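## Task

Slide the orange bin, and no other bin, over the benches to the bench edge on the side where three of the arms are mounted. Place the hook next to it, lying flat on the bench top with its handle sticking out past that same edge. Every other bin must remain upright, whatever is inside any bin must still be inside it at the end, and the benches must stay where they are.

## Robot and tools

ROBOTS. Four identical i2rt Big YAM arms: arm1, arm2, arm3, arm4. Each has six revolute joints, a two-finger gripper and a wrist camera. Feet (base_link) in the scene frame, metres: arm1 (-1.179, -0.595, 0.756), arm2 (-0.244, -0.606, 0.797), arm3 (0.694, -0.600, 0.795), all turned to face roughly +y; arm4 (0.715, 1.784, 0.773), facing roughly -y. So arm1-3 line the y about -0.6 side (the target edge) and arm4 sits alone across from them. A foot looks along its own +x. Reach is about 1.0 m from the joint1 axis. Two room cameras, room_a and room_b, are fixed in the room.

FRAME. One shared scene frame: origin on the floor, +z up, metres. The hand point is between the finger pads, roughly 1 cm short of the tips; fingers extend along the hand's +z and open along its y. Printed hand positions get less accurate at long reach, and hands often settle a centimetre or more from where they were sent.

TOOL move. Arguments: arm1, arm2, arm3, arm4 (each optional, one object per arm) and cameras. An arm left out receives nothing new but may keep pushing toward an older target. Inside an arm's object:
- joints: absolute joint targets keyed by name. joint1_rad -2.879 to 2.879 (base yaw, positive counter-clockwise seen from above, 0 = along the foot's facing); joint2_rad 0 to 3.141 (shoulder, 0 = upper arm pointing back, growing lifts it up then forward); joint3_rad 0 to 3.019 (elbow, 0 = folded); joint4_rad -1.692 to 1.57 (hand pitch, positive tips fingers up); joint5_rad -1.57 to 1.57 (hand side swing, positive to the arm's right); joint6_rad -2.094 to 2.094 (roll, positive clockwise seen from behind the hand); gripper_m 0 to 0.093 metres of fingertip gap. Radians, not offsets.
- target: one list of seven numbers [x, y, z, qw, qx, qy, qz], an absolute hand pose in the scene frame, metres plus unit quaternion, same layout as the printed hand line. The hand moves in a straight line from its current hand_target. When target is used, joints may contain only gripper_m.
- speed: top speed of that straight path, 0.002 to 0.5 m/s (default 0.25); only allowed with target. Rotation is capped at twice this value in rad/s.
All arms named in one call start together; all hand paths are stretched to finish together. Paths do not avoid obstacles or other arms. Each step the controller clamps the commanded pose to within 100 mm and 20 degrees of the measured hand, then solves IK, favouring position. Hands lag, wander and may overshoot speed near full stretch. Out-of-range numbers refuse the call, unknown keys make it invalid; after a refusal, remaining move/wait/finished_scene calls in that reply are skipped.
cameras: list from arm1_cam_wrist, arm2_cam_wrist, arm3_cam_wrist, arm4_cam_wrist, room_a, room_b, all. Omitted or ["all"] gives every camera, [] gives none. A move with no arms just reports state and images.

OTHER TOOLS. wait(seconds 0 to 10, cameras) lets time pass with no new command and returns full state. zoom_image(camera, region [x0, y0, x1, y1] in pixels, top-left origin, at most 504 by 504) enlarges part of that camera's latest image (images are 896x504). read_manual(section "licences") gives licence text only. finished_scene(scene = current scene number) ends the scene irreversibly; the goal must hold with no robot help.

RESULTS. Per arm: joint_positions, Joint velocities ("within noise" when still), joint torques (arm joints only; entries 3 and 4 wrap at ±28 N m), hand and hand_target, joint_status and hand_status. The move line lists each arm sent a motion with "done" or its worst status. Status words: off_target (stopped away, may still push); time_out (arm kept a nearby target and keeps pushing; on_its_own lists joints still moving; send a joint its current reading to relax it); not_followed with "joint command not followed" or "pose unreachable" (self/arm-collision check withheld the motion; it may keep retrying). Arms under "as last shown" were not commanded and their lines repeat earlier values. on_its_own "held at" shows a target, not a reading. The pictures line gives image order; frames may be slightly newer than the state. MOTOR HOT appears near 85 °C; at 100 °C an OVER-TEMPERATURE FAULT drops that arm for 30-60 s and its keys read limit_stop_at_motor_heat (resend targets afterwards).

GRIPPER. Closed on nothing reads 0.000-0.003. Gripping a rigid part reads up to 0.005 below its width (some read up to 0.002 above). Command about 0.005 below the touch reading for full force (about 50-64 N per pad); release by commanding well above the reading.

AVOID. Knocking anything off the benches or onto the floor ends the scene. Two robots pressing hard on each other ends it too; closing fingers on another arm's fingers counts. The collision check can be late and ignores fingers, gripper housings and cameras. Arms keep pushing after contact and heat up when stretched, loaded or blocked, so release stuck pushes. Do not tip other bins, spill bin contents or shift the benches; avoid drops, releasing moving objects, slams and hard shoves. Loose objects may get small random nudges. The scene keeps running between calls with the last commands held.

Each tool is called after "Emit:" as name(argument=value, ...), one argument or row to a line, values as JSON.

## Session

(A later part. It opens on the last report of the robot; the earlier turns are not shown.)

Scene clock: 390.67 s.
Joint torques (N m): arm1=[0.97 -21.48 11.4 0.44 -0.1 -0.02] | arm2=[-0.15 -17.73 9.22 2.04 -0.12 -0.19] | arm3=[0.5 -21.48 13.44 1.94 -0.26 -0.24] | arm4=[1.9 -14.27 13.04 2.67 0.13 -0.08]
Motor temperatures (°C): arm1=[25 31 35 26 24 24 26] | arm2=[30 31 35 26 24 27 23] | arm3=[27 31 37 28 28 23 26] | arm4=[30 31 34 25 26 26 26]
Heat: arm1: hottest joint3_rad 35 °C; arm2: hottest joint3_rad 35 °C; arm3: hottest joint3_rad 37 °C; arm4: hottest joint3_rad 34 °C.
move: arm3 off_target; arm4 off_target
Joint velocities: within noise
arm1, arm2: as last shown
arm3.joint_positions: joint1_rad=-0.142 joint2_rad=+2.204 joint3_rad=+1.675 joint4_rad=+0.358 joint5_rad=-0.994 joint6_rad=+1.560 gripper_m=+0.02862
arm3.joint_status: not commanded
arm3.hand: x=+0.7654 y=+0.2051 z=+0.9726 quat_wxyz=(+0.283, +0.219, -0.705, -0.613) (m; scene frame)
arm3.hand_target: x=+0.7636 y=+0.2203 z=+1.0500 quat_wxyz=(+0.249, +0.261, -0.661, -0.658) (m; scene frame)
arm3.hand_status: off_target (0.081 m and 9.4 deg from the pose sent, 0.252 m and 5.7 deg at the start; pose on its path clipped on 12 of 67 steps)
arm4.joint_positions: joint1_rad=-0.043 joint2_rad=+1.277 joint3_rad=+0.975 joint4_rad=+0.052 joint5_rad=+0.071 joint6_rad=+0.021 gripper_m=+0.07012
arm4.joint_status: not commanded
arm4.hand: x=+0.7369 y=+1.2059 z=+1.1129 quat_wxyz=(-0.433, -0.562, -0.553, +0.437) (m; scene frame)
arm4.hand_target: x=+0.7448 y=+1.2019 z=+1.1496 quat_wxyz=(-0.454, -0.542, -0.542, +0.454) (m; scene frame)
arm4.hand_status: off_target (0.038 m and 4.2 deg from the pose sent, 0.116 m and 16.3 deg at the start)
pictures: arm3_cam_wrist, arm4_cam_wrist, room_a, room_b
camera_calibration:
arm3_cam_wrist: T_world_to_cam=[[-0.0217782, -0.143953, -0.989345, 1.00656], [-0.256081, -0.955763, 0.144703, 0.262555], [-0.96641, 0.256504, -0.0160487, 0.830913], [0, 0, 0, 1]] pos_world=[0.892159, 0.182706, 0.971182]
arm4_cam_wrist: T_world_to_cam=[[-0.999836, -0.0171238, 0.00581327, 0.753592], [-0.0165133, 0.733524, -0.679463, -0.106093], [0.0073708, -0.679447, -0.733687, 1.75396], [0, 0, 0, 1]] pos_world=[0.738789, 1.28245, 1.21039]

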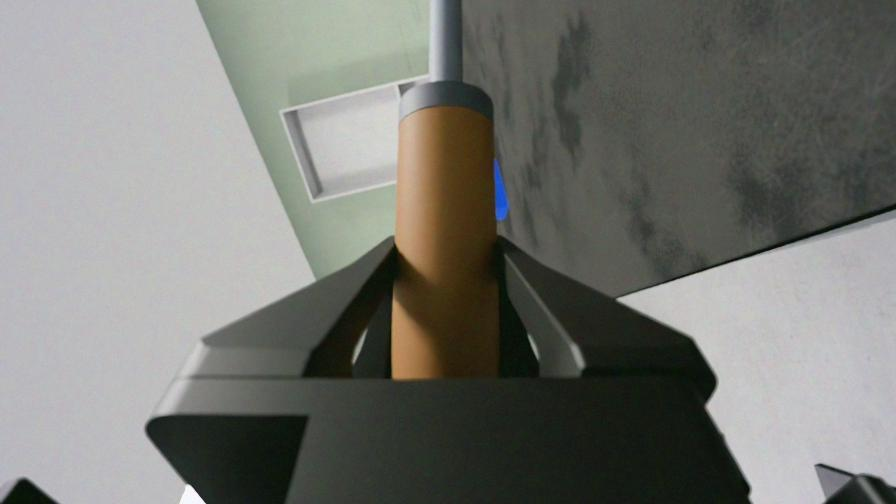

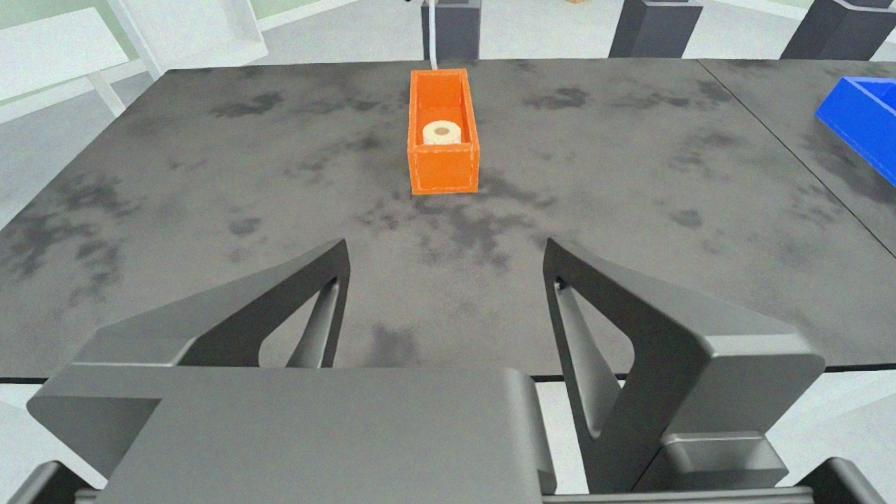

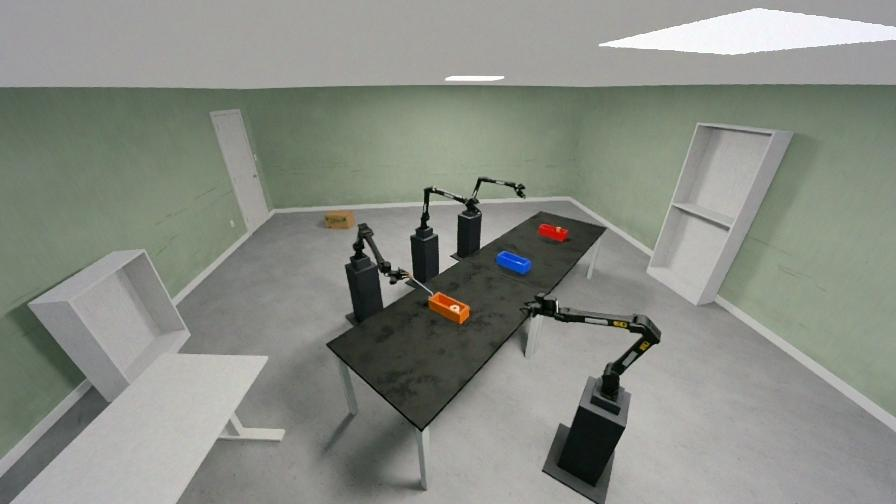

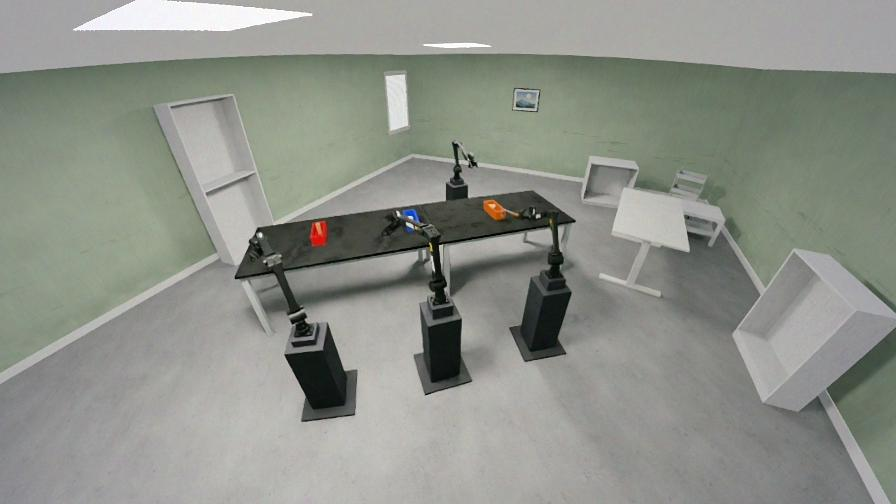

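Emit:
move(
  arm3={"target":[0.757,0.20,1.15,-0.2307,-0.2791,0.6137,0.7015],"speed":0.25},
  cameras=[],
)

Emit:
move(
  arm3={"target":[0.757,0.305,1.13,-0.2307,-0.2791,0.6137,0.7015],"speed":0.2},
  cameras=["arm4_cam_wrist","room_a","room_b"],
)

Emit:
zoom_image(
  camera="arm4_cam_wrist",
  region=[320, 0, 620, 240],
)

Emit:
zoom_image(
  camera="room_a",
  region=[380, 230, 520, 350],
)

Emit:
zoom_image(
  camera="room_b",
  region=[450, 150, 610, 270],
)

Scene clock: 405.20 s.
Joint torques (N m): arm1=[0.97 -21.48 11.4 0.44 -0.1 -0.02] | arm2=[-0.15 -17.73 9.22 2.04 -0.12 -0.18] | arm3=[0.5 -24.06 11.23 2.06 0.07 -0.18] | arm4=[1.96 -14.21 13.05 2.67 0.13 -0.08]
Motor temperatures (°C): arm1=[25 31 35 26 24 24 26] | arm2=[30 31 35 26 24 27 23] | arm3=[27 33 39 28 28 23 26] | arm4=[30 31 36 25 26 26 26]
Heat: arm1: hottest joint3_rad 35 °C; arm2: hottest joint3_rad 35 °C; arm3: hottest joint3_rad 39 °C; arm4: hottest joint3_rad 36 °C.
move: arm3 off_target
Joint velocities: within noise
arm1, arm2, arm4: as last shown
arm3.joint_positions: joint1_rad=-0.142 joint2_rad=+2.114 joint3_rad=+1.676 joint4_rad=+0.455 joint5_rad=-0.997 joint6_rad=+1.620 gripper_m=+0.02860
arm3.joint_status: not commanded
arm3.hand: x=+0.7634 y=+0.1983 z=+1.0578 quat_wxyz=(+0.265, +0.240, -0.661, -0.660) (m; scene frame)
arm3.hand_target: x=+0.7558 y=+0.1935 z=+1.1478 quat_wxyz=(+0.231, +0.278, -0.614, -0.702) (m; scene frame)
arm3.hand_status: off_target (0.092 m and 9.3 deg from the pose sent, 0.178 m and 17.2 deg at the start; pose on its path clipped on 35 of 60 steps)
pictures: none
No camera images: "cameras" was empty.

Scene clock: 407.67 s.
Joint torques (N m): arm1=[0.97 -21.42 11.41 0.44 -0.1 -0.02] | arm2=[-0.21 -17.79 9.22 2.06 -0.13 -0.19] | arm3=[0.38 -24 14.69 1.95 -0.12 -0.3] | arm4=[1.96 -14.21 13.04 2.67 0.13 -0.08]
Motor temperatures (°C): arm1=[25 31 35 26 24 24 25] | arm2=[30 31 35 26 24 27 23] | arm3=[27 33 40 28 28 23 26] | arm4=[30 31 37 25 26 26 26]
Heat: arm1: hottest joint3_rad 35 °C; arm2: hottest joint3_rad 35 °C; arm3: hottest joint3_rad 40 °C; arm4: hottest joint3_rad 37 °C.
move: arm3 off_target
Joint velocities: within noise
arm1, arm2, arm4: as last shown
arm3.joint_positions: joint1_rad=-0.107 joint2_rad=+2.378 joint3_rad=+2.106 joint4_rad=+0.276 joint5_rad=-0.957 joint6_rad=+1.623 gripper_m=+0.02861
arm3.joint_status: not commanded
arm3.hand: x=+0.7603 y=+0.2913 z=+1.0395 quat_wxyz=(+0.267, +0.235, -0.665, -0.657) (m; scene frame)
arm3.hand_target: x=+0.7555 y=+0.2923 z=+1.1283 quat_wxyz=(+0.230, +0.277, -0.614, -0.702) (m; scene frame)
arm3.hand_status: off_target (0.092 m and 10.2 deg from the pose sent, 0.129 m and 9.3 deg at the start; pose on its path clipped on 24 of 74 steps)
pictures: arm4_cam_wrist, room_a, room_b
camera_calibration:
arm4_cam_wrist: T_world_to_cam=[[-0.999836, -0.0171238, 0.00581327, 0.753592], [-0.0165133, 0.733524, -0.679463, -0.106093], [0.0073708, -0.679447, -0.733687, 1.75396], [0, 0, 0, 1]] pos_world=[0.738789, 1.28245, 1.21039]

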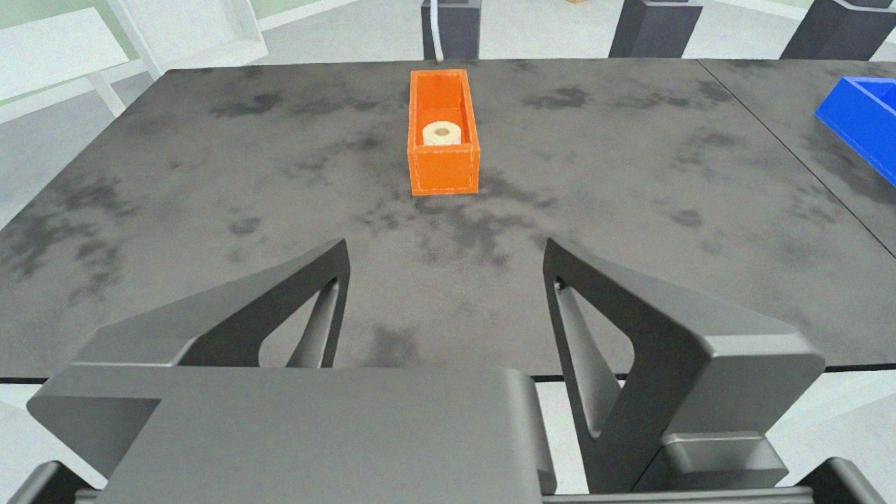

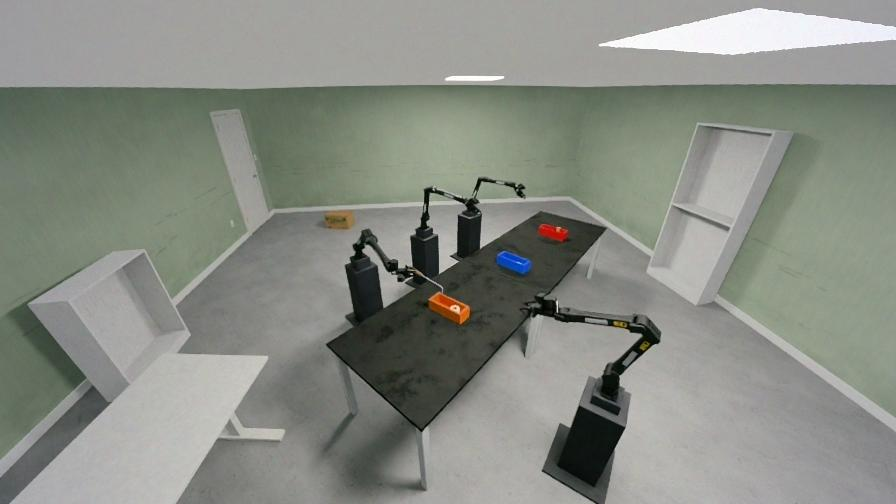

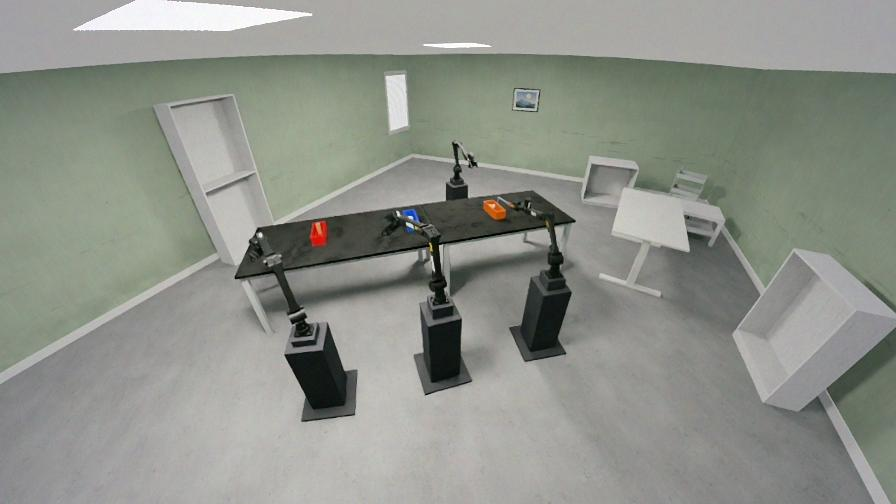

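Scaled by 1.680 from the camera's 896x504 image, which has a finer 1280x720 frame.

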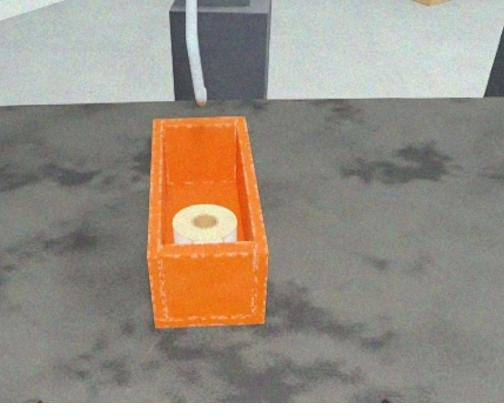

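Scaled by 3.600 from the camera's 896x504 image, which has a finer 1280x720 frame.

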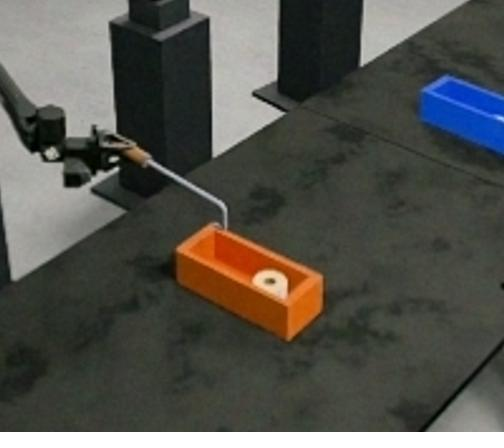

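Scaled by 3.150 from the camera's 896x504 image, which has a finer 1280x720 frame.

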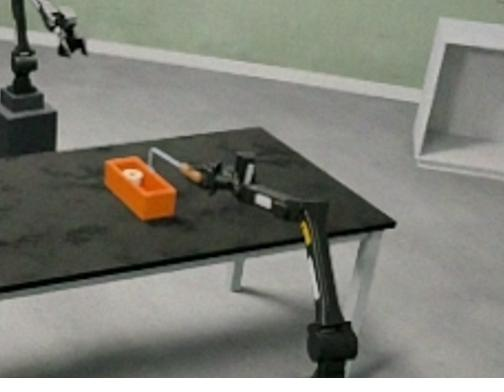

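Emit:
move(
  arm3={"target":[0.757,0.305,1.015,-0.2307,-0.2791,0.6137,0.7015],"speed":0.12},
  cameras=["arm4_cam_wrist","room_a","room_b"],
)

Emit:
zoom_image(
  camera="arm4_cam_wrist",
  region=[320, 0, 620, 240],
)

Emit:
zoom_image(
  camera="room_a",
  region=[380, 230, 520, 350],
)

Emit:
zoom_image(
  camera="room_b",
  region=[450, 150, 610, 270],
)

Scene clock: 422.07 s.
Joint torques (N m): arm1=[0.97 -21.42 11.4 0.44 -0.11 -0.02] | arm2=[-0.21 -17.79 9.22 2.04 -0.12 -0.18] | arm3=[0.38 -25.58 9.83 3.45 -0.12 -0.32] | arm4=[1.96 -14.27 13.04 2.67 0.13 -0.08]
Motor temperatures (°C): arm1=[25 31 35 26 24 24 25] | arm2=[30 31 35 26 24 27 23] | arm3=[27 33 42 28 28 23 26] | arm4=[30 30 38 25 26 26 26]
Heat: arm1: hottest joint3_rad 35 °C; arm2: hottest joint3_rad 35 °C; arm3: hottest joint3_rad 42 °C; arm4: hottest joint3_rad 38 °C.
move: arm3 off_target
Joint velocities: within noise
arm1.joint_positions: joint1_rad=+0.501 joint2_rad=+1.876 joint3_rad=+1.816 joint4_rad=-0.835 joint5_rad=-0.462 joint6_rad=-0.477 gripper_m=+0.08996
arm1.joint_status: not commanded
arm1.hand: x=-1.5191 y=+0.0467 z=+1.0314 quat_wxyz=(-0.099, +0.888, -0.248, -0.375) (m; scene frame)
arm1.hand_target: x=-1.5176 y=+0.0447 z=+1.0459 quat_wxyz=(-0.107, +0.887, -0.242, -0.379) (m; scene frame)
arm1.hand_status: not commanded
arm2, arm4: as last shown
arm3.joint_positions: joint1_rad=-0.107 joint2_rad=+2.521 joint3_rad=+2.108 joint4_rad=+0.429 joint5_rad=-0.959 joint6_rad=+1.623 gripper_m=+0.02860
arm3.joint_status: not commanded
arm3.hand: x=+0.7621 y=+0.3001 z=+0.9429 quat_wxyz=(+0.266, +0.238, -0.661, -0.660) (m; scene frame)
arm3.hand_target: x=+0.7565 y=+0.3015 z=+1.0139 quat_wxyz=(+0.231, +0.278, -0.614, -0.701) (m; scene frame)
arm3.hand_status: off_target (0.072 m and 9.6 deg from the pose sent, 0.028 m and 10.2 deg at the start)
pictures: arm4_cam_wrist, room_a, room_b
camera_calibration:
arm4_cam_wrist: T_world_to_cam=[[-0.999836, -0.0171238, 0.00581327, 0.753592], [-0.0165133, 0.733524, -0.679463, -0.106093], [0.0073708, -0.679447, -0.733687, 1.75396], [0, 0, 0, 1]] pos_world=[0.738789, 1.28245, 1.21039]

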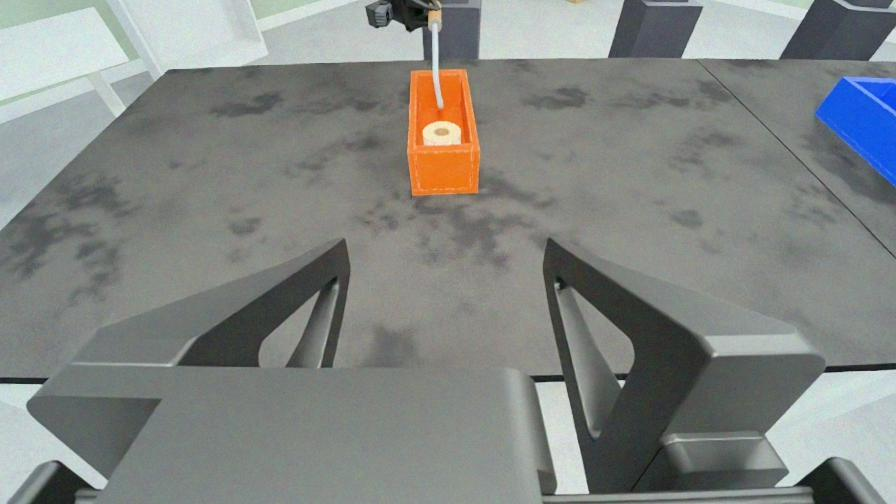

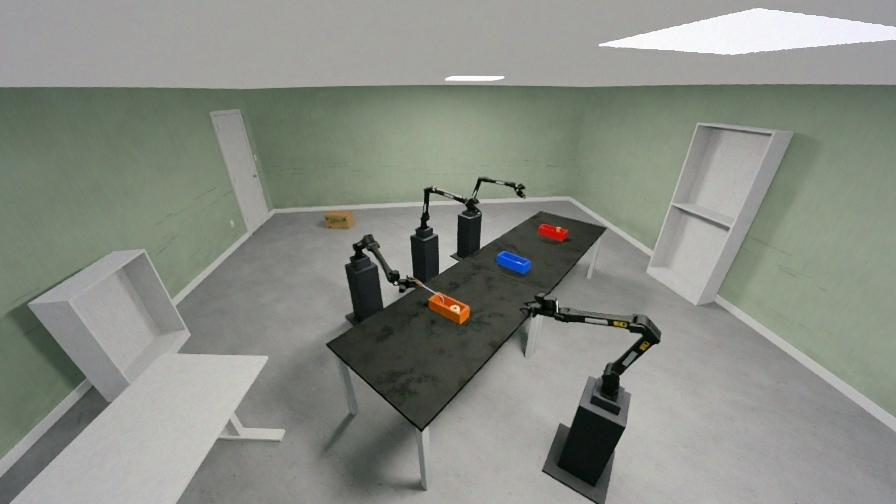

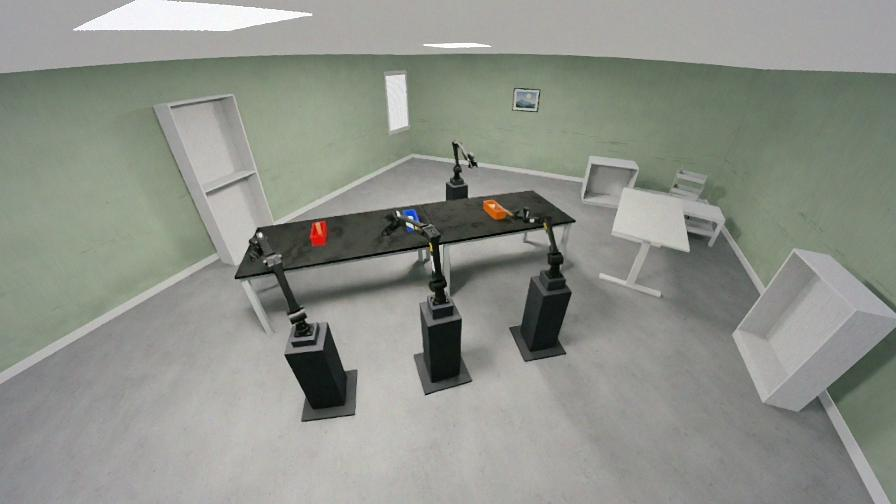

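Scaled by 1.680 from the camera's 896x504 image, which has a finer 1280x720 frame.

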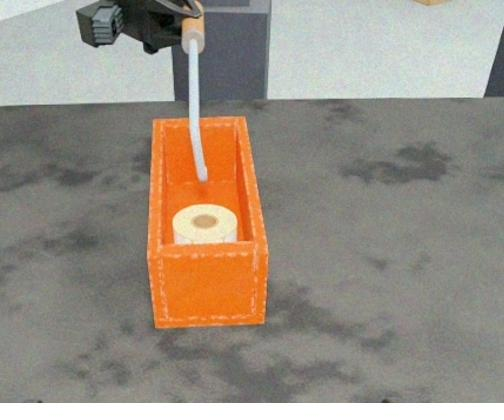

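Scaled by 3.600 from the camera's 896x504 image, which has a finer 1280x720 frame.

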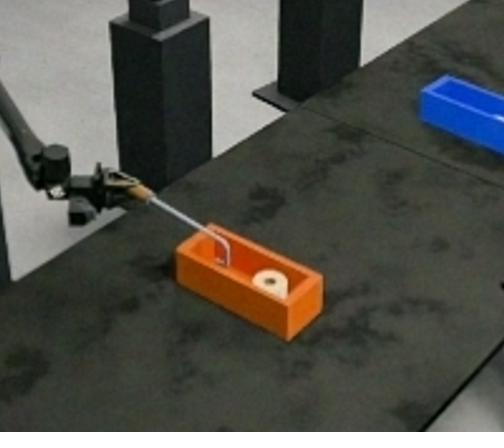

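Scaled by 3.150 from the camera's 896x504 image, which has a finer 1280x720 frame.

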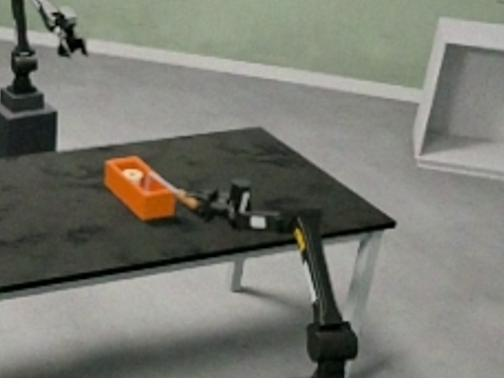

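Emit:
move(
  arm3={"target":[0.757,0.12,1.01,-0.2307,-0.2791,0.6137,0.7015],"speed":0.1},
  cameras=["arm4_cam_wrist","room_a"],
)

Emit:
zoom_image(
  camera="arm4_cam_wrist",
  region=[320, 0, 620, 240],
)

Emit:
zoom_image(
  camera="room_a",
  region=[350, 220, 490, 340],
)

Scene clock: 429.60 s.
Joint torques (N m): arm1=[0.97 -21.48 11.41 0.44 -0.1 -0.02] | arm2=[-0.15 -17.73 9.22 2.04 -0.12 -0.18] | arm3=[-0.85 -22.01 6.43 3.36 -0.12 -0.15] | arm4=[1.96 -14.27 13.05 2.67 0.13 -0.08]
Motor temperatures (°C): arm1=[25 31 35 26 24 24 25] | arm2=[30 31 35 26 24 27 23] | arm3=[26 33 41 28 28 23 26] | arm4=[30 30 39 25 26 26 26]
Heat: arm1: hottest joint3_rad 35 °C; arm2: hottest joint3_rad 35 °C; arm3: hottest joint3_rad 41 °C; arm4: hottest joint3_rad 39 °C.
move: arm3 off_target
Joint velocities: within noise
arm1, arm2, arm4: as last shown
arm3.joint_positions: joint1_rad=-0.157 joint2_rad=+2.126 joint3_rad=+1.327 joint4_rad=+0.834 joint5_rad=-1.024 joint6_rad=+1.622 gripper_m=+0.02861
arm3.joint_status: not commanded
arm3.hand: x=+0.7509 y=+0.1215 z=+0.9463 quat_wxyz=(+0.266, +0.248, -0.654, -0.664) (m; scene frame)
arm3.hand_target: x=+0.7560 y=+0.1191 z=+1.0082 quat_wxyz=(+0.230, +0.279, -0.614, -0.701) (m; scene frame)
arm3.hand_status: off_target (0.064 m and 8.3 deg from the pose sent, 0.192 m and 9.5 deg at the start; pose on its path clipped on 6 of 77 steps)
pictures: arm4_cam_wrist, room_a
camera_calibration:
arm4_cam_wrist: T_world_to_cam=[[-0.999836, -0.0171238, 0.00581327, 0.753592], [-0.0165133, 0.733524, -0.679463, -0.106093], [0.0073708, -0.679447, -0.733687, 1.75396], [0, 0, 0, 1]] pos_world=[0.738789, 1.28245, 1.21039]

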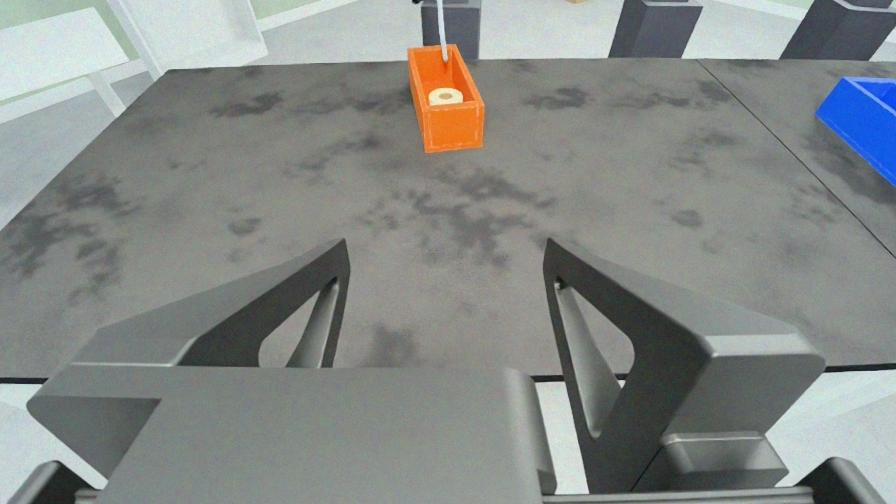

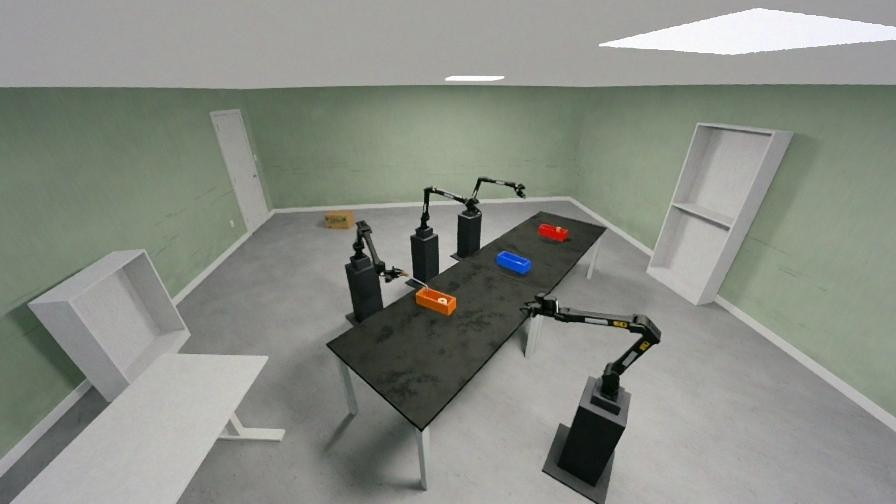

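Scaled by 1.680 from the camera's 896x504 image, which has a finer 1280x720 frame.

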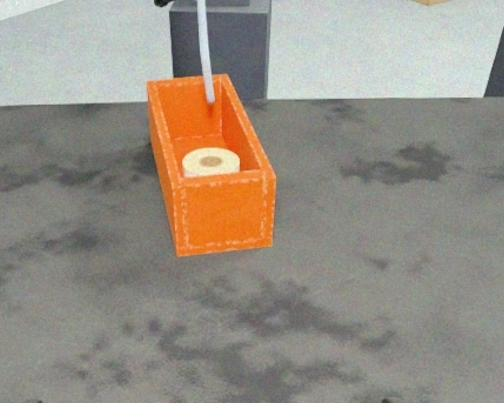

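Scaled by 3.600 from the camera's 896x504 image, which has a finer 1280x720 frame.

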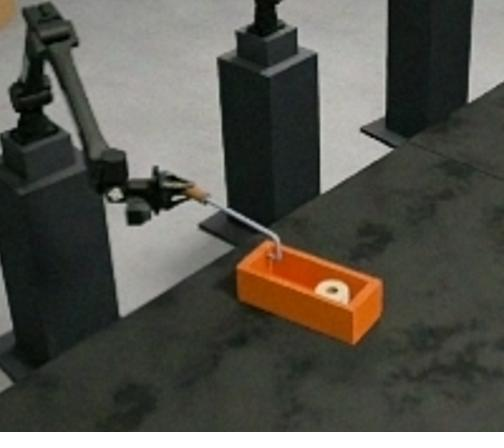

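Emit:
move(
  arm3={"target":[0.757,0.05,1.01,-0.2307,-0.2791,0.6137,0.7015],"speed":0.08},
  cameras=["arm4_cam_wrist","room_a","room_b"],
)

Emit:
zoom_image(
  camera="arm4_cam_wrist",
  region=[320, 0, 620, 240],
)

Emit:
zoom_image(
  camera="room_a",
  region=[350, 220, 490, 340],
)

Emit:
zoom_image(
  camera="room_b",
  region=[450, 150, 610, 270],
)

Scene clock: 438.40 s.
Joint torques (N m): arm1=[1.03 -21.48 11.41 0.43 -0.1 -0.02] | arm2=[-0.09 -17.67 9.21 2.07 -0.12 -0.19] | arm3=[-0.79 -19.43 5.86 3.37 -0.1 -0.16] | arm4=[1.96 -14.27 13.04 2.67 0.13 -0.08]
Motor temperatures (°C): arm1=[25 31 35 26 24 24 25] | arm2=[30 31 35 26 24 27 23] | arm3=[26 34 40 28 28 23 26] | arm4=[30 30 39 25 26 26 26]
Heat: arm1: hottest joint3_rad 35 °C; arm2: hottest joint3_rad 35 °C; arm3: hottest joint3_rad 40 °C; arm4: hottest joint3_rad 39 °C.
move: arm3 off_target
Joint velocities: within noise
arm1, arm4: as last shown
arm2.joint_positions: joint1_rad=+0.300 joint2_rad=+1.684 joint3_rad=+1.505 joint4_rad=-0.559 joint5_rad=-0.491 joint6_rad=-0.463 gripper_m=+0.07989
arm2.joint_status: not commanded
arm2.hand: x=-0.5254 y=+0.0114 z=+1.0801 quat_wxyz=(-0.154, +0.854, -0.254, -0.427) (m; scene frame)
arm2.hand_target: x=-0.5260 y=+0.0138 z=+1.0679 quat_wxyz=(-0.152, +0.858, -0.252, -0.422) (m; scene frame)
arm2.hand_status: not commanded
arm3.joint_positions: joint1_rad=-0.193 joint2_rad=+1.994 joint3_rad=+1.103 joint4_rad=+0.945 joint5_rad=-1.060 joint6_rad=+1.635 gripper_m=+0.02861
arm3.joint_status: not commanded
arm3.hand: x=+0.7514 y=+0.0517 z=+0.9571 quat_wxyz=(+0.265, +0.248, -0.651, -0.667) (m; scene frame)
arm3.hand_target: x=+0.7562 y=+0.0493 z=+1.0083 quat_wxyz=(+0.231, +0.279, -0.614, -0.701) (m; scene frame)
arm3.hand_status: off_target (0.053 m and 7.8 deg from the pose sent, 0.096 m and 8.3 deg at the start)
pictures: arm4_cam_wrist, room_a, room_b
camera_calibration:
arm4_cam_wrist: T_world_to_cam=[[-0.999836, -0.0171238, 0.00581327, 0.753592], [-0.0165133, 0.733524, -0.679463, -0.106093], [0.0073708, -0.679447, -0.733687, 1.75396], [0, 0, 0, 1]] pos_world=[0.738789, 1.28245, 1.21039]

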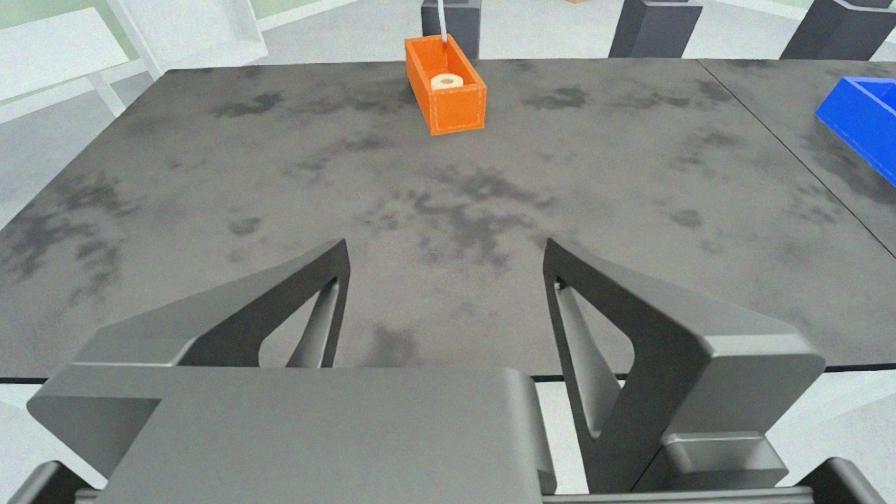

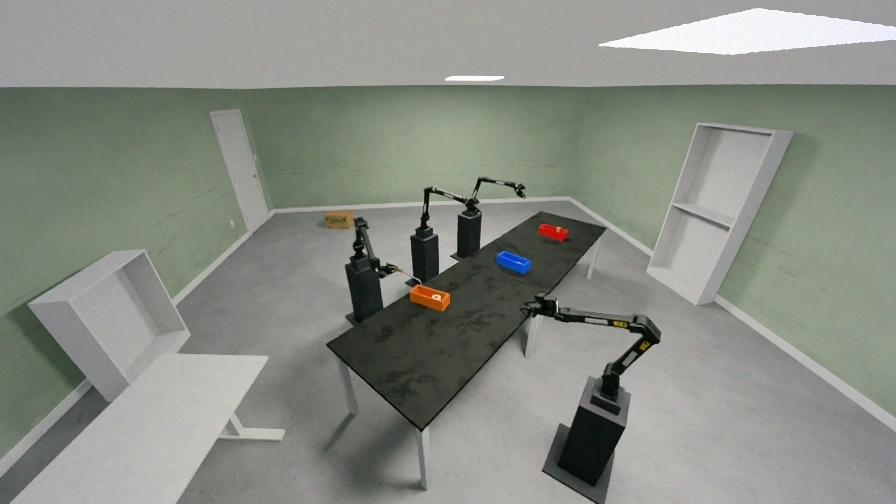

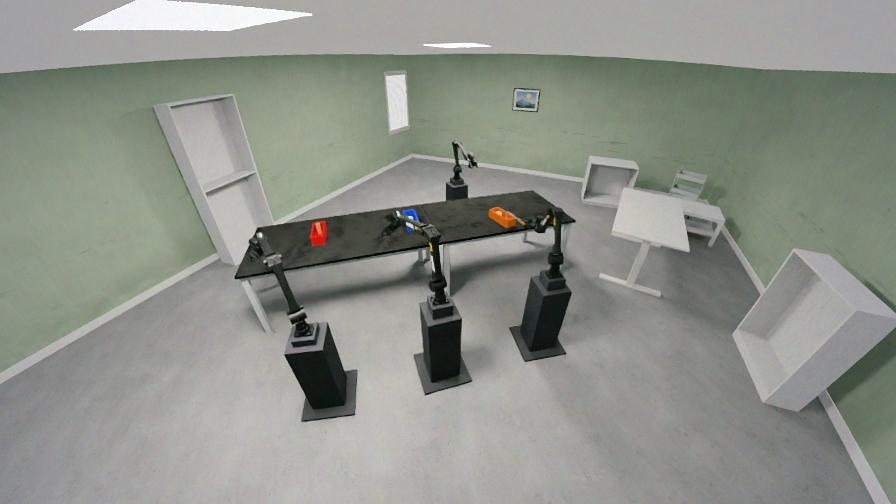

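Scaled by 1.680 from the camera's 896x504 image, which has a finer 1280x720 frame.

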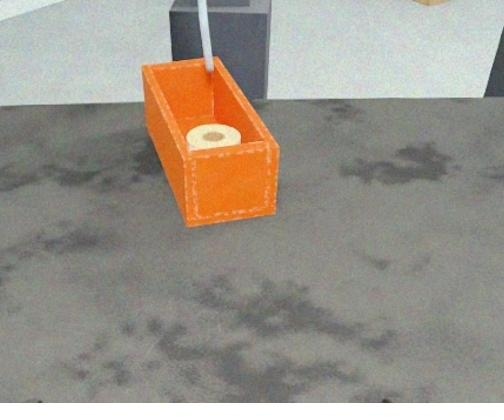

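Scaled by 3.600 from the camera's 896x504 image, which has a finer 1280x720 frame.

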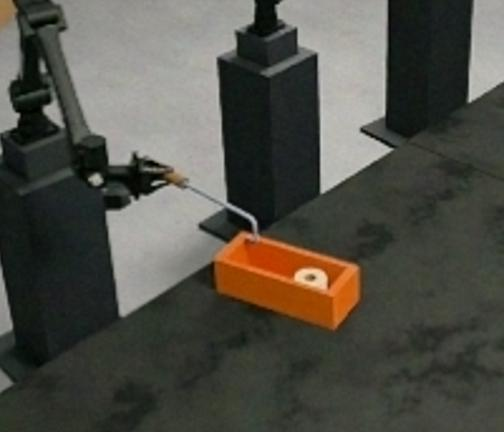

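Scaled by 3.150 from the camera's 896x504 image, which has a finer 1280x720 frame.

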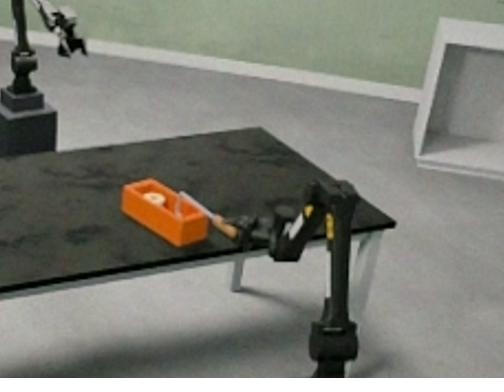

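Emit:
move(
  arm3={"target":[0.757,0.0,1.005,-0.2307,-0.2791,0.6137,0.7015],"speed":0.08},
  cameras=["arm4_cam_wrist","room_a","room_b"],
)

Emit:
zoom_image(
  camera="room_b",
  region=[450, 170, 580, 270],
)

Emit:
zoom_image(
  camera="room_a",
  region=[350, 220, 490, 340],
)

Scene clock: 448.07 s.
Joint torques (N m): arm1=[0.97 -21.48 11.4 0.44 -0.11 -0.01] | arm2=[-0.15 -17.73 9.24 2.04 -0.12 -0.18] | arm3=[-0.79 -17.85 5.42 3.17 -0.06 -0.21] | arm4=[1.96 -14.27 13.04 2.7 0.13 -0.08]
Motor temperatures (°C): arm1=[25 31 35 26 24 24 25] | arm2=[30 31 35 26 24 27 23] | arm3=[26 34 39 28 28 23 26] | arm4=[30 30 40 25 26 26 26]
Heat: arm1: hottest joint3_rad 35 °C; arm2: hottest joint3_rad 35 °C; arm3: hottest joint3_rad 39 °C; arm4: hottest joint3_rad 40 °C.
move: arm3 off_target
Joint velocities: within noise
arm1, arm2, arm4: as last shown
arm3.joint_positions: joint1_rad=-0.226 joint2_rad=+1.915 joint3_rad=+0.952 joint4_rad=+1.032 joint5_rad=-1.092 joint6_rad=+1.648 gripper_m=+0.02861
arm3.joint_status: not commanded
arm3.hand: x=+0.7525 y=+0.0010 z=+0.9584 quat_wxyz=(+0.266, +0.248, -0.649, -0.669) (m; scene frame)
arm3.hand_target: x=+0.7562 y=-0.0007 z=+1.0037 quat_wxyz=(+0.230, +0.279, -0.614, -0.701) (m; scene frame)
arm3.hand_status: off_target (0.047 m and 7.7 deg from the pose sent, 0.071 m and 7.8 deg at the start)
pictures: arm4_cam_wrist, room_a, room_b
camera_calibration:
arm4_cam_wrist: T_world_to_cam=[[-0.999836, -0.0171238, 0.00581327, 0.753592], [-0.0165133, 0.733524, -0.679463, -0.106093], [0.0073708, -0.679447, -0.733687, 1.75396], [0, 0, 0, 1]] pos_world=[0.738789, 1.28245, 1.21039]

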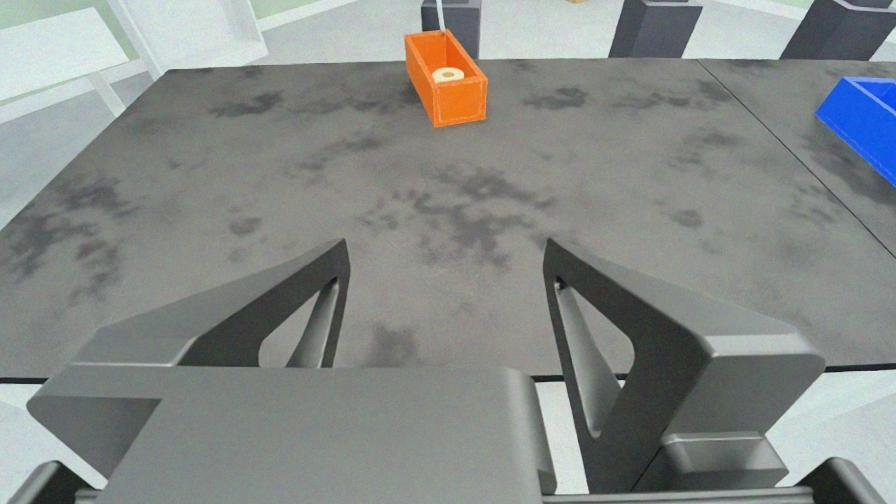

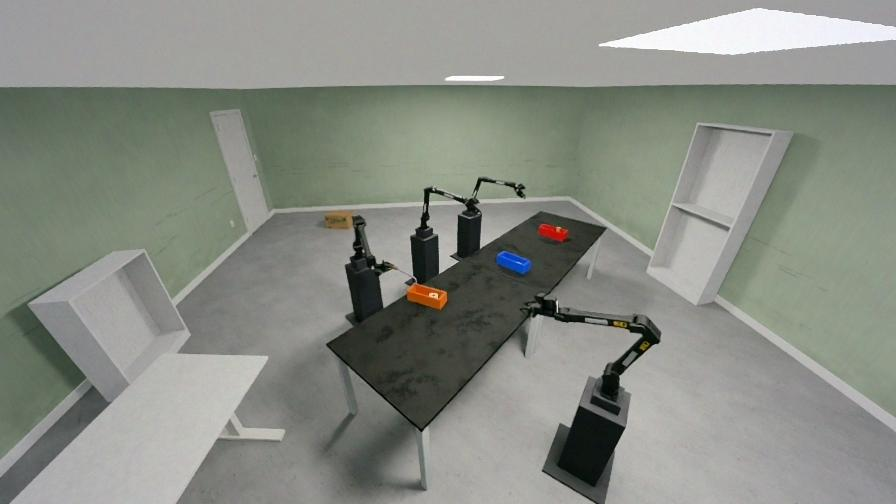

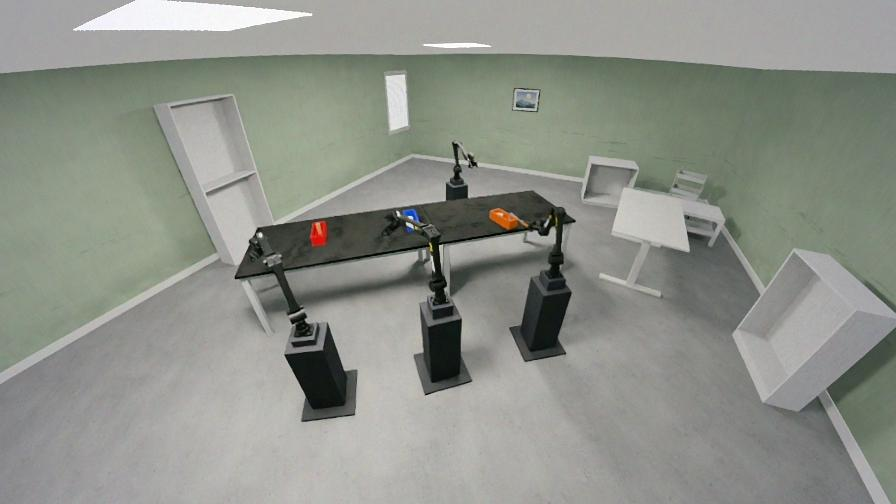

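Scaled by 3.877 from the camera's 896x504 image, which has a finer 1280x720 frame.

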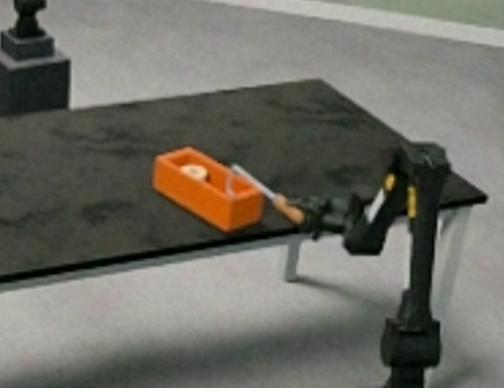

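Scaled by 3.600 from the camera's 896x504 image, which has a finer 1280x720 frame.

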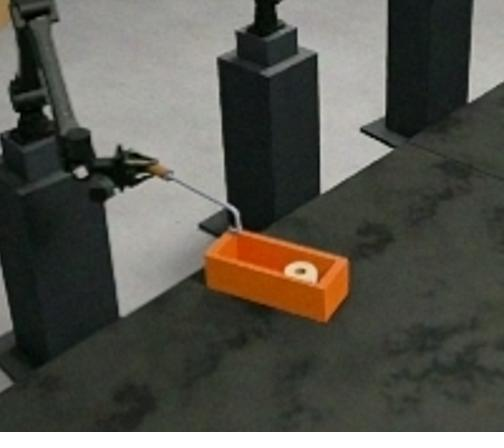

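Emit:
move(
  arm3={"target":[0.757,-0.035,1.0,-0.2307,-0.2791,0.6137,0.7015],"speed":0.08},
  cameras=["room_a","room_b","arm4_cam_wrist"],
)

Emit:
zoom_image(
  camera="room_b",
  region=[450, 170, 580, 270],
)

Emit:
zoom_image(
  camera="arm4_cam_wrist",
  region=[320, 0, 620, 240],
)

Scene clock: 470.53 s.
Joint torques (N m): arm1=[0.97 -21.48 11.4 0.43 -0.11 -0.02] | arm2=[-0.15 -17.73 9.21 2.06 -0.12 -0.19] | arm3=[-0.62 -16.56 5 3.22 -0.03 -0.2] | arm4=[1.9 -14.27 13.04 2.69 0.12 -0.08]
Motor temperatures (°C): arm1=[25 31 35 26 24 24 25] | arm2=[30 31 35 26 24 27 23] | arm3=[26 34 37 28 27 23 26] | arm4=[30 30 41 25 26 26 26]
Heat: arm1: hottest joint3_rad 35 °C; arm2: hottest joint3_rad 35 °C; arm3: hottest joint3_rad 37 °C; arm4: hottest joint3_rad 41 °C.
move: arm3 off_target
Joint velocities: within noise
arm1, arm2, arm4: as last shown
arm3.joint_positions: joint1_rad=-0.253 joint2_rad=+1.866 joint3_rad=+0.853 joint4_rad=+1.098 joint5_rad=-1.118 joint6_rad=+1.660 gripper_m=+0.02860
arm3.joint_status: not commanded
arm3.hand: x=+0.7532 y=-0.0341 z=+0.9585 quat_wxyz=(+0.265, +0.248, -0.647, -0.671) (m; scene frame)
arm3.hand_target: x=+0.7564 y=-0.0355 z=+0.9988 quat_wxyz=(+0.230, +0.279, -0.614, -0.701) (m; scene frame)
arm3.hand_status: off_target (0.042 m and 7.5 deg from the pose sent, 0.055 m and 7.7 deg at the start)
pictures: arm4_cam_wrist, room_a, room_b
camera_calibration:
arm4_cam_wrist: T_world_to_cam=[[-0.999836, -0.0171238, 0.00581327, 0.753592], [-0.0165133, 0.733524, -0.679463, -0.106093], [0.0073708, -0.679447, -0.733687, 1.75396], [0, 0, 0, 1]] pos_world=[0.738789, 1.28245, 1.21039]

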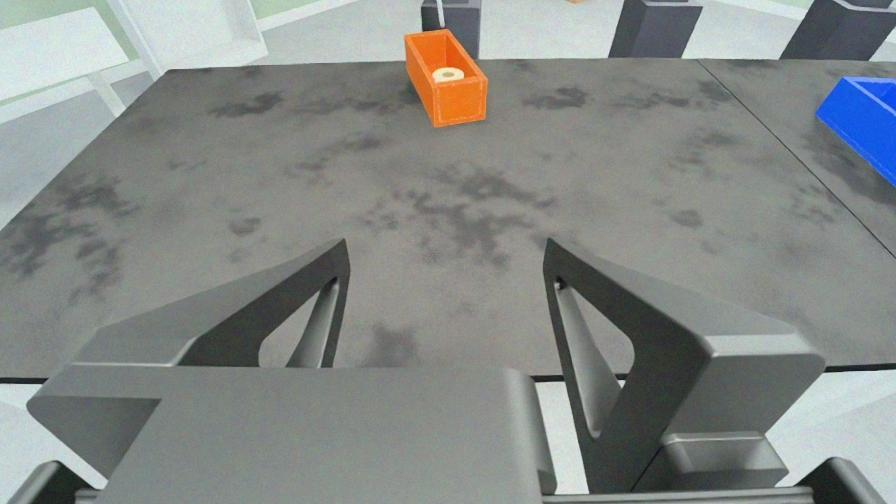

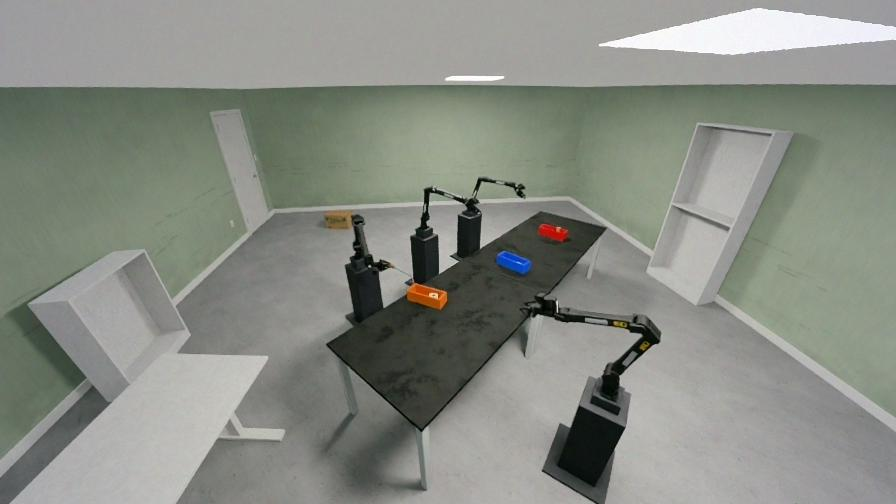

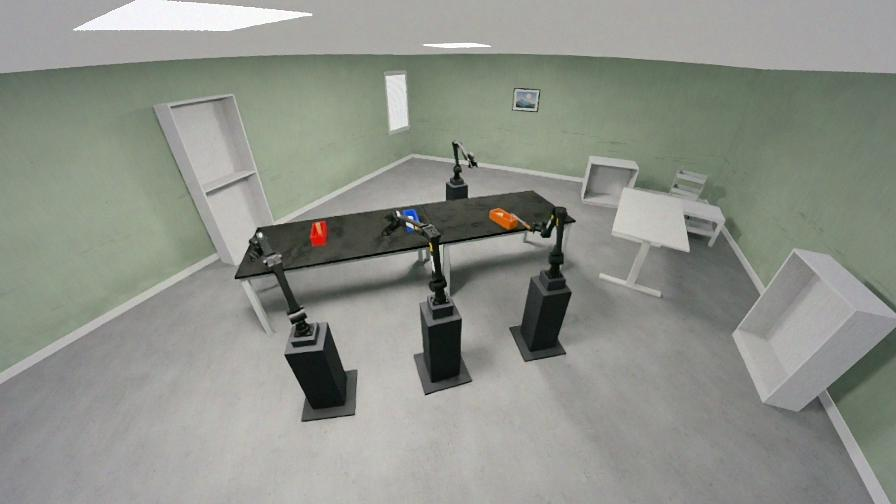

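Scaled by 3.877 from the camera's 896x504 image, which has a finer 1280x720 frame.

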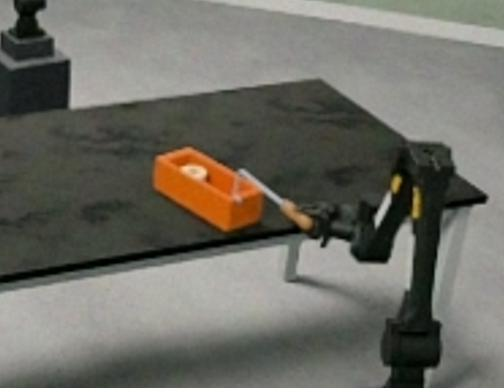

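Scaled by 1.680 from the camera's 896x504 image, which has a finer 1280x720 frame.

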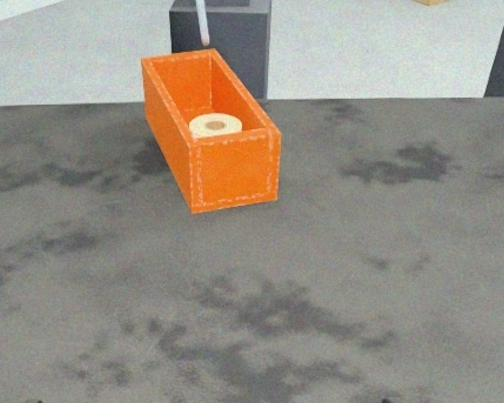

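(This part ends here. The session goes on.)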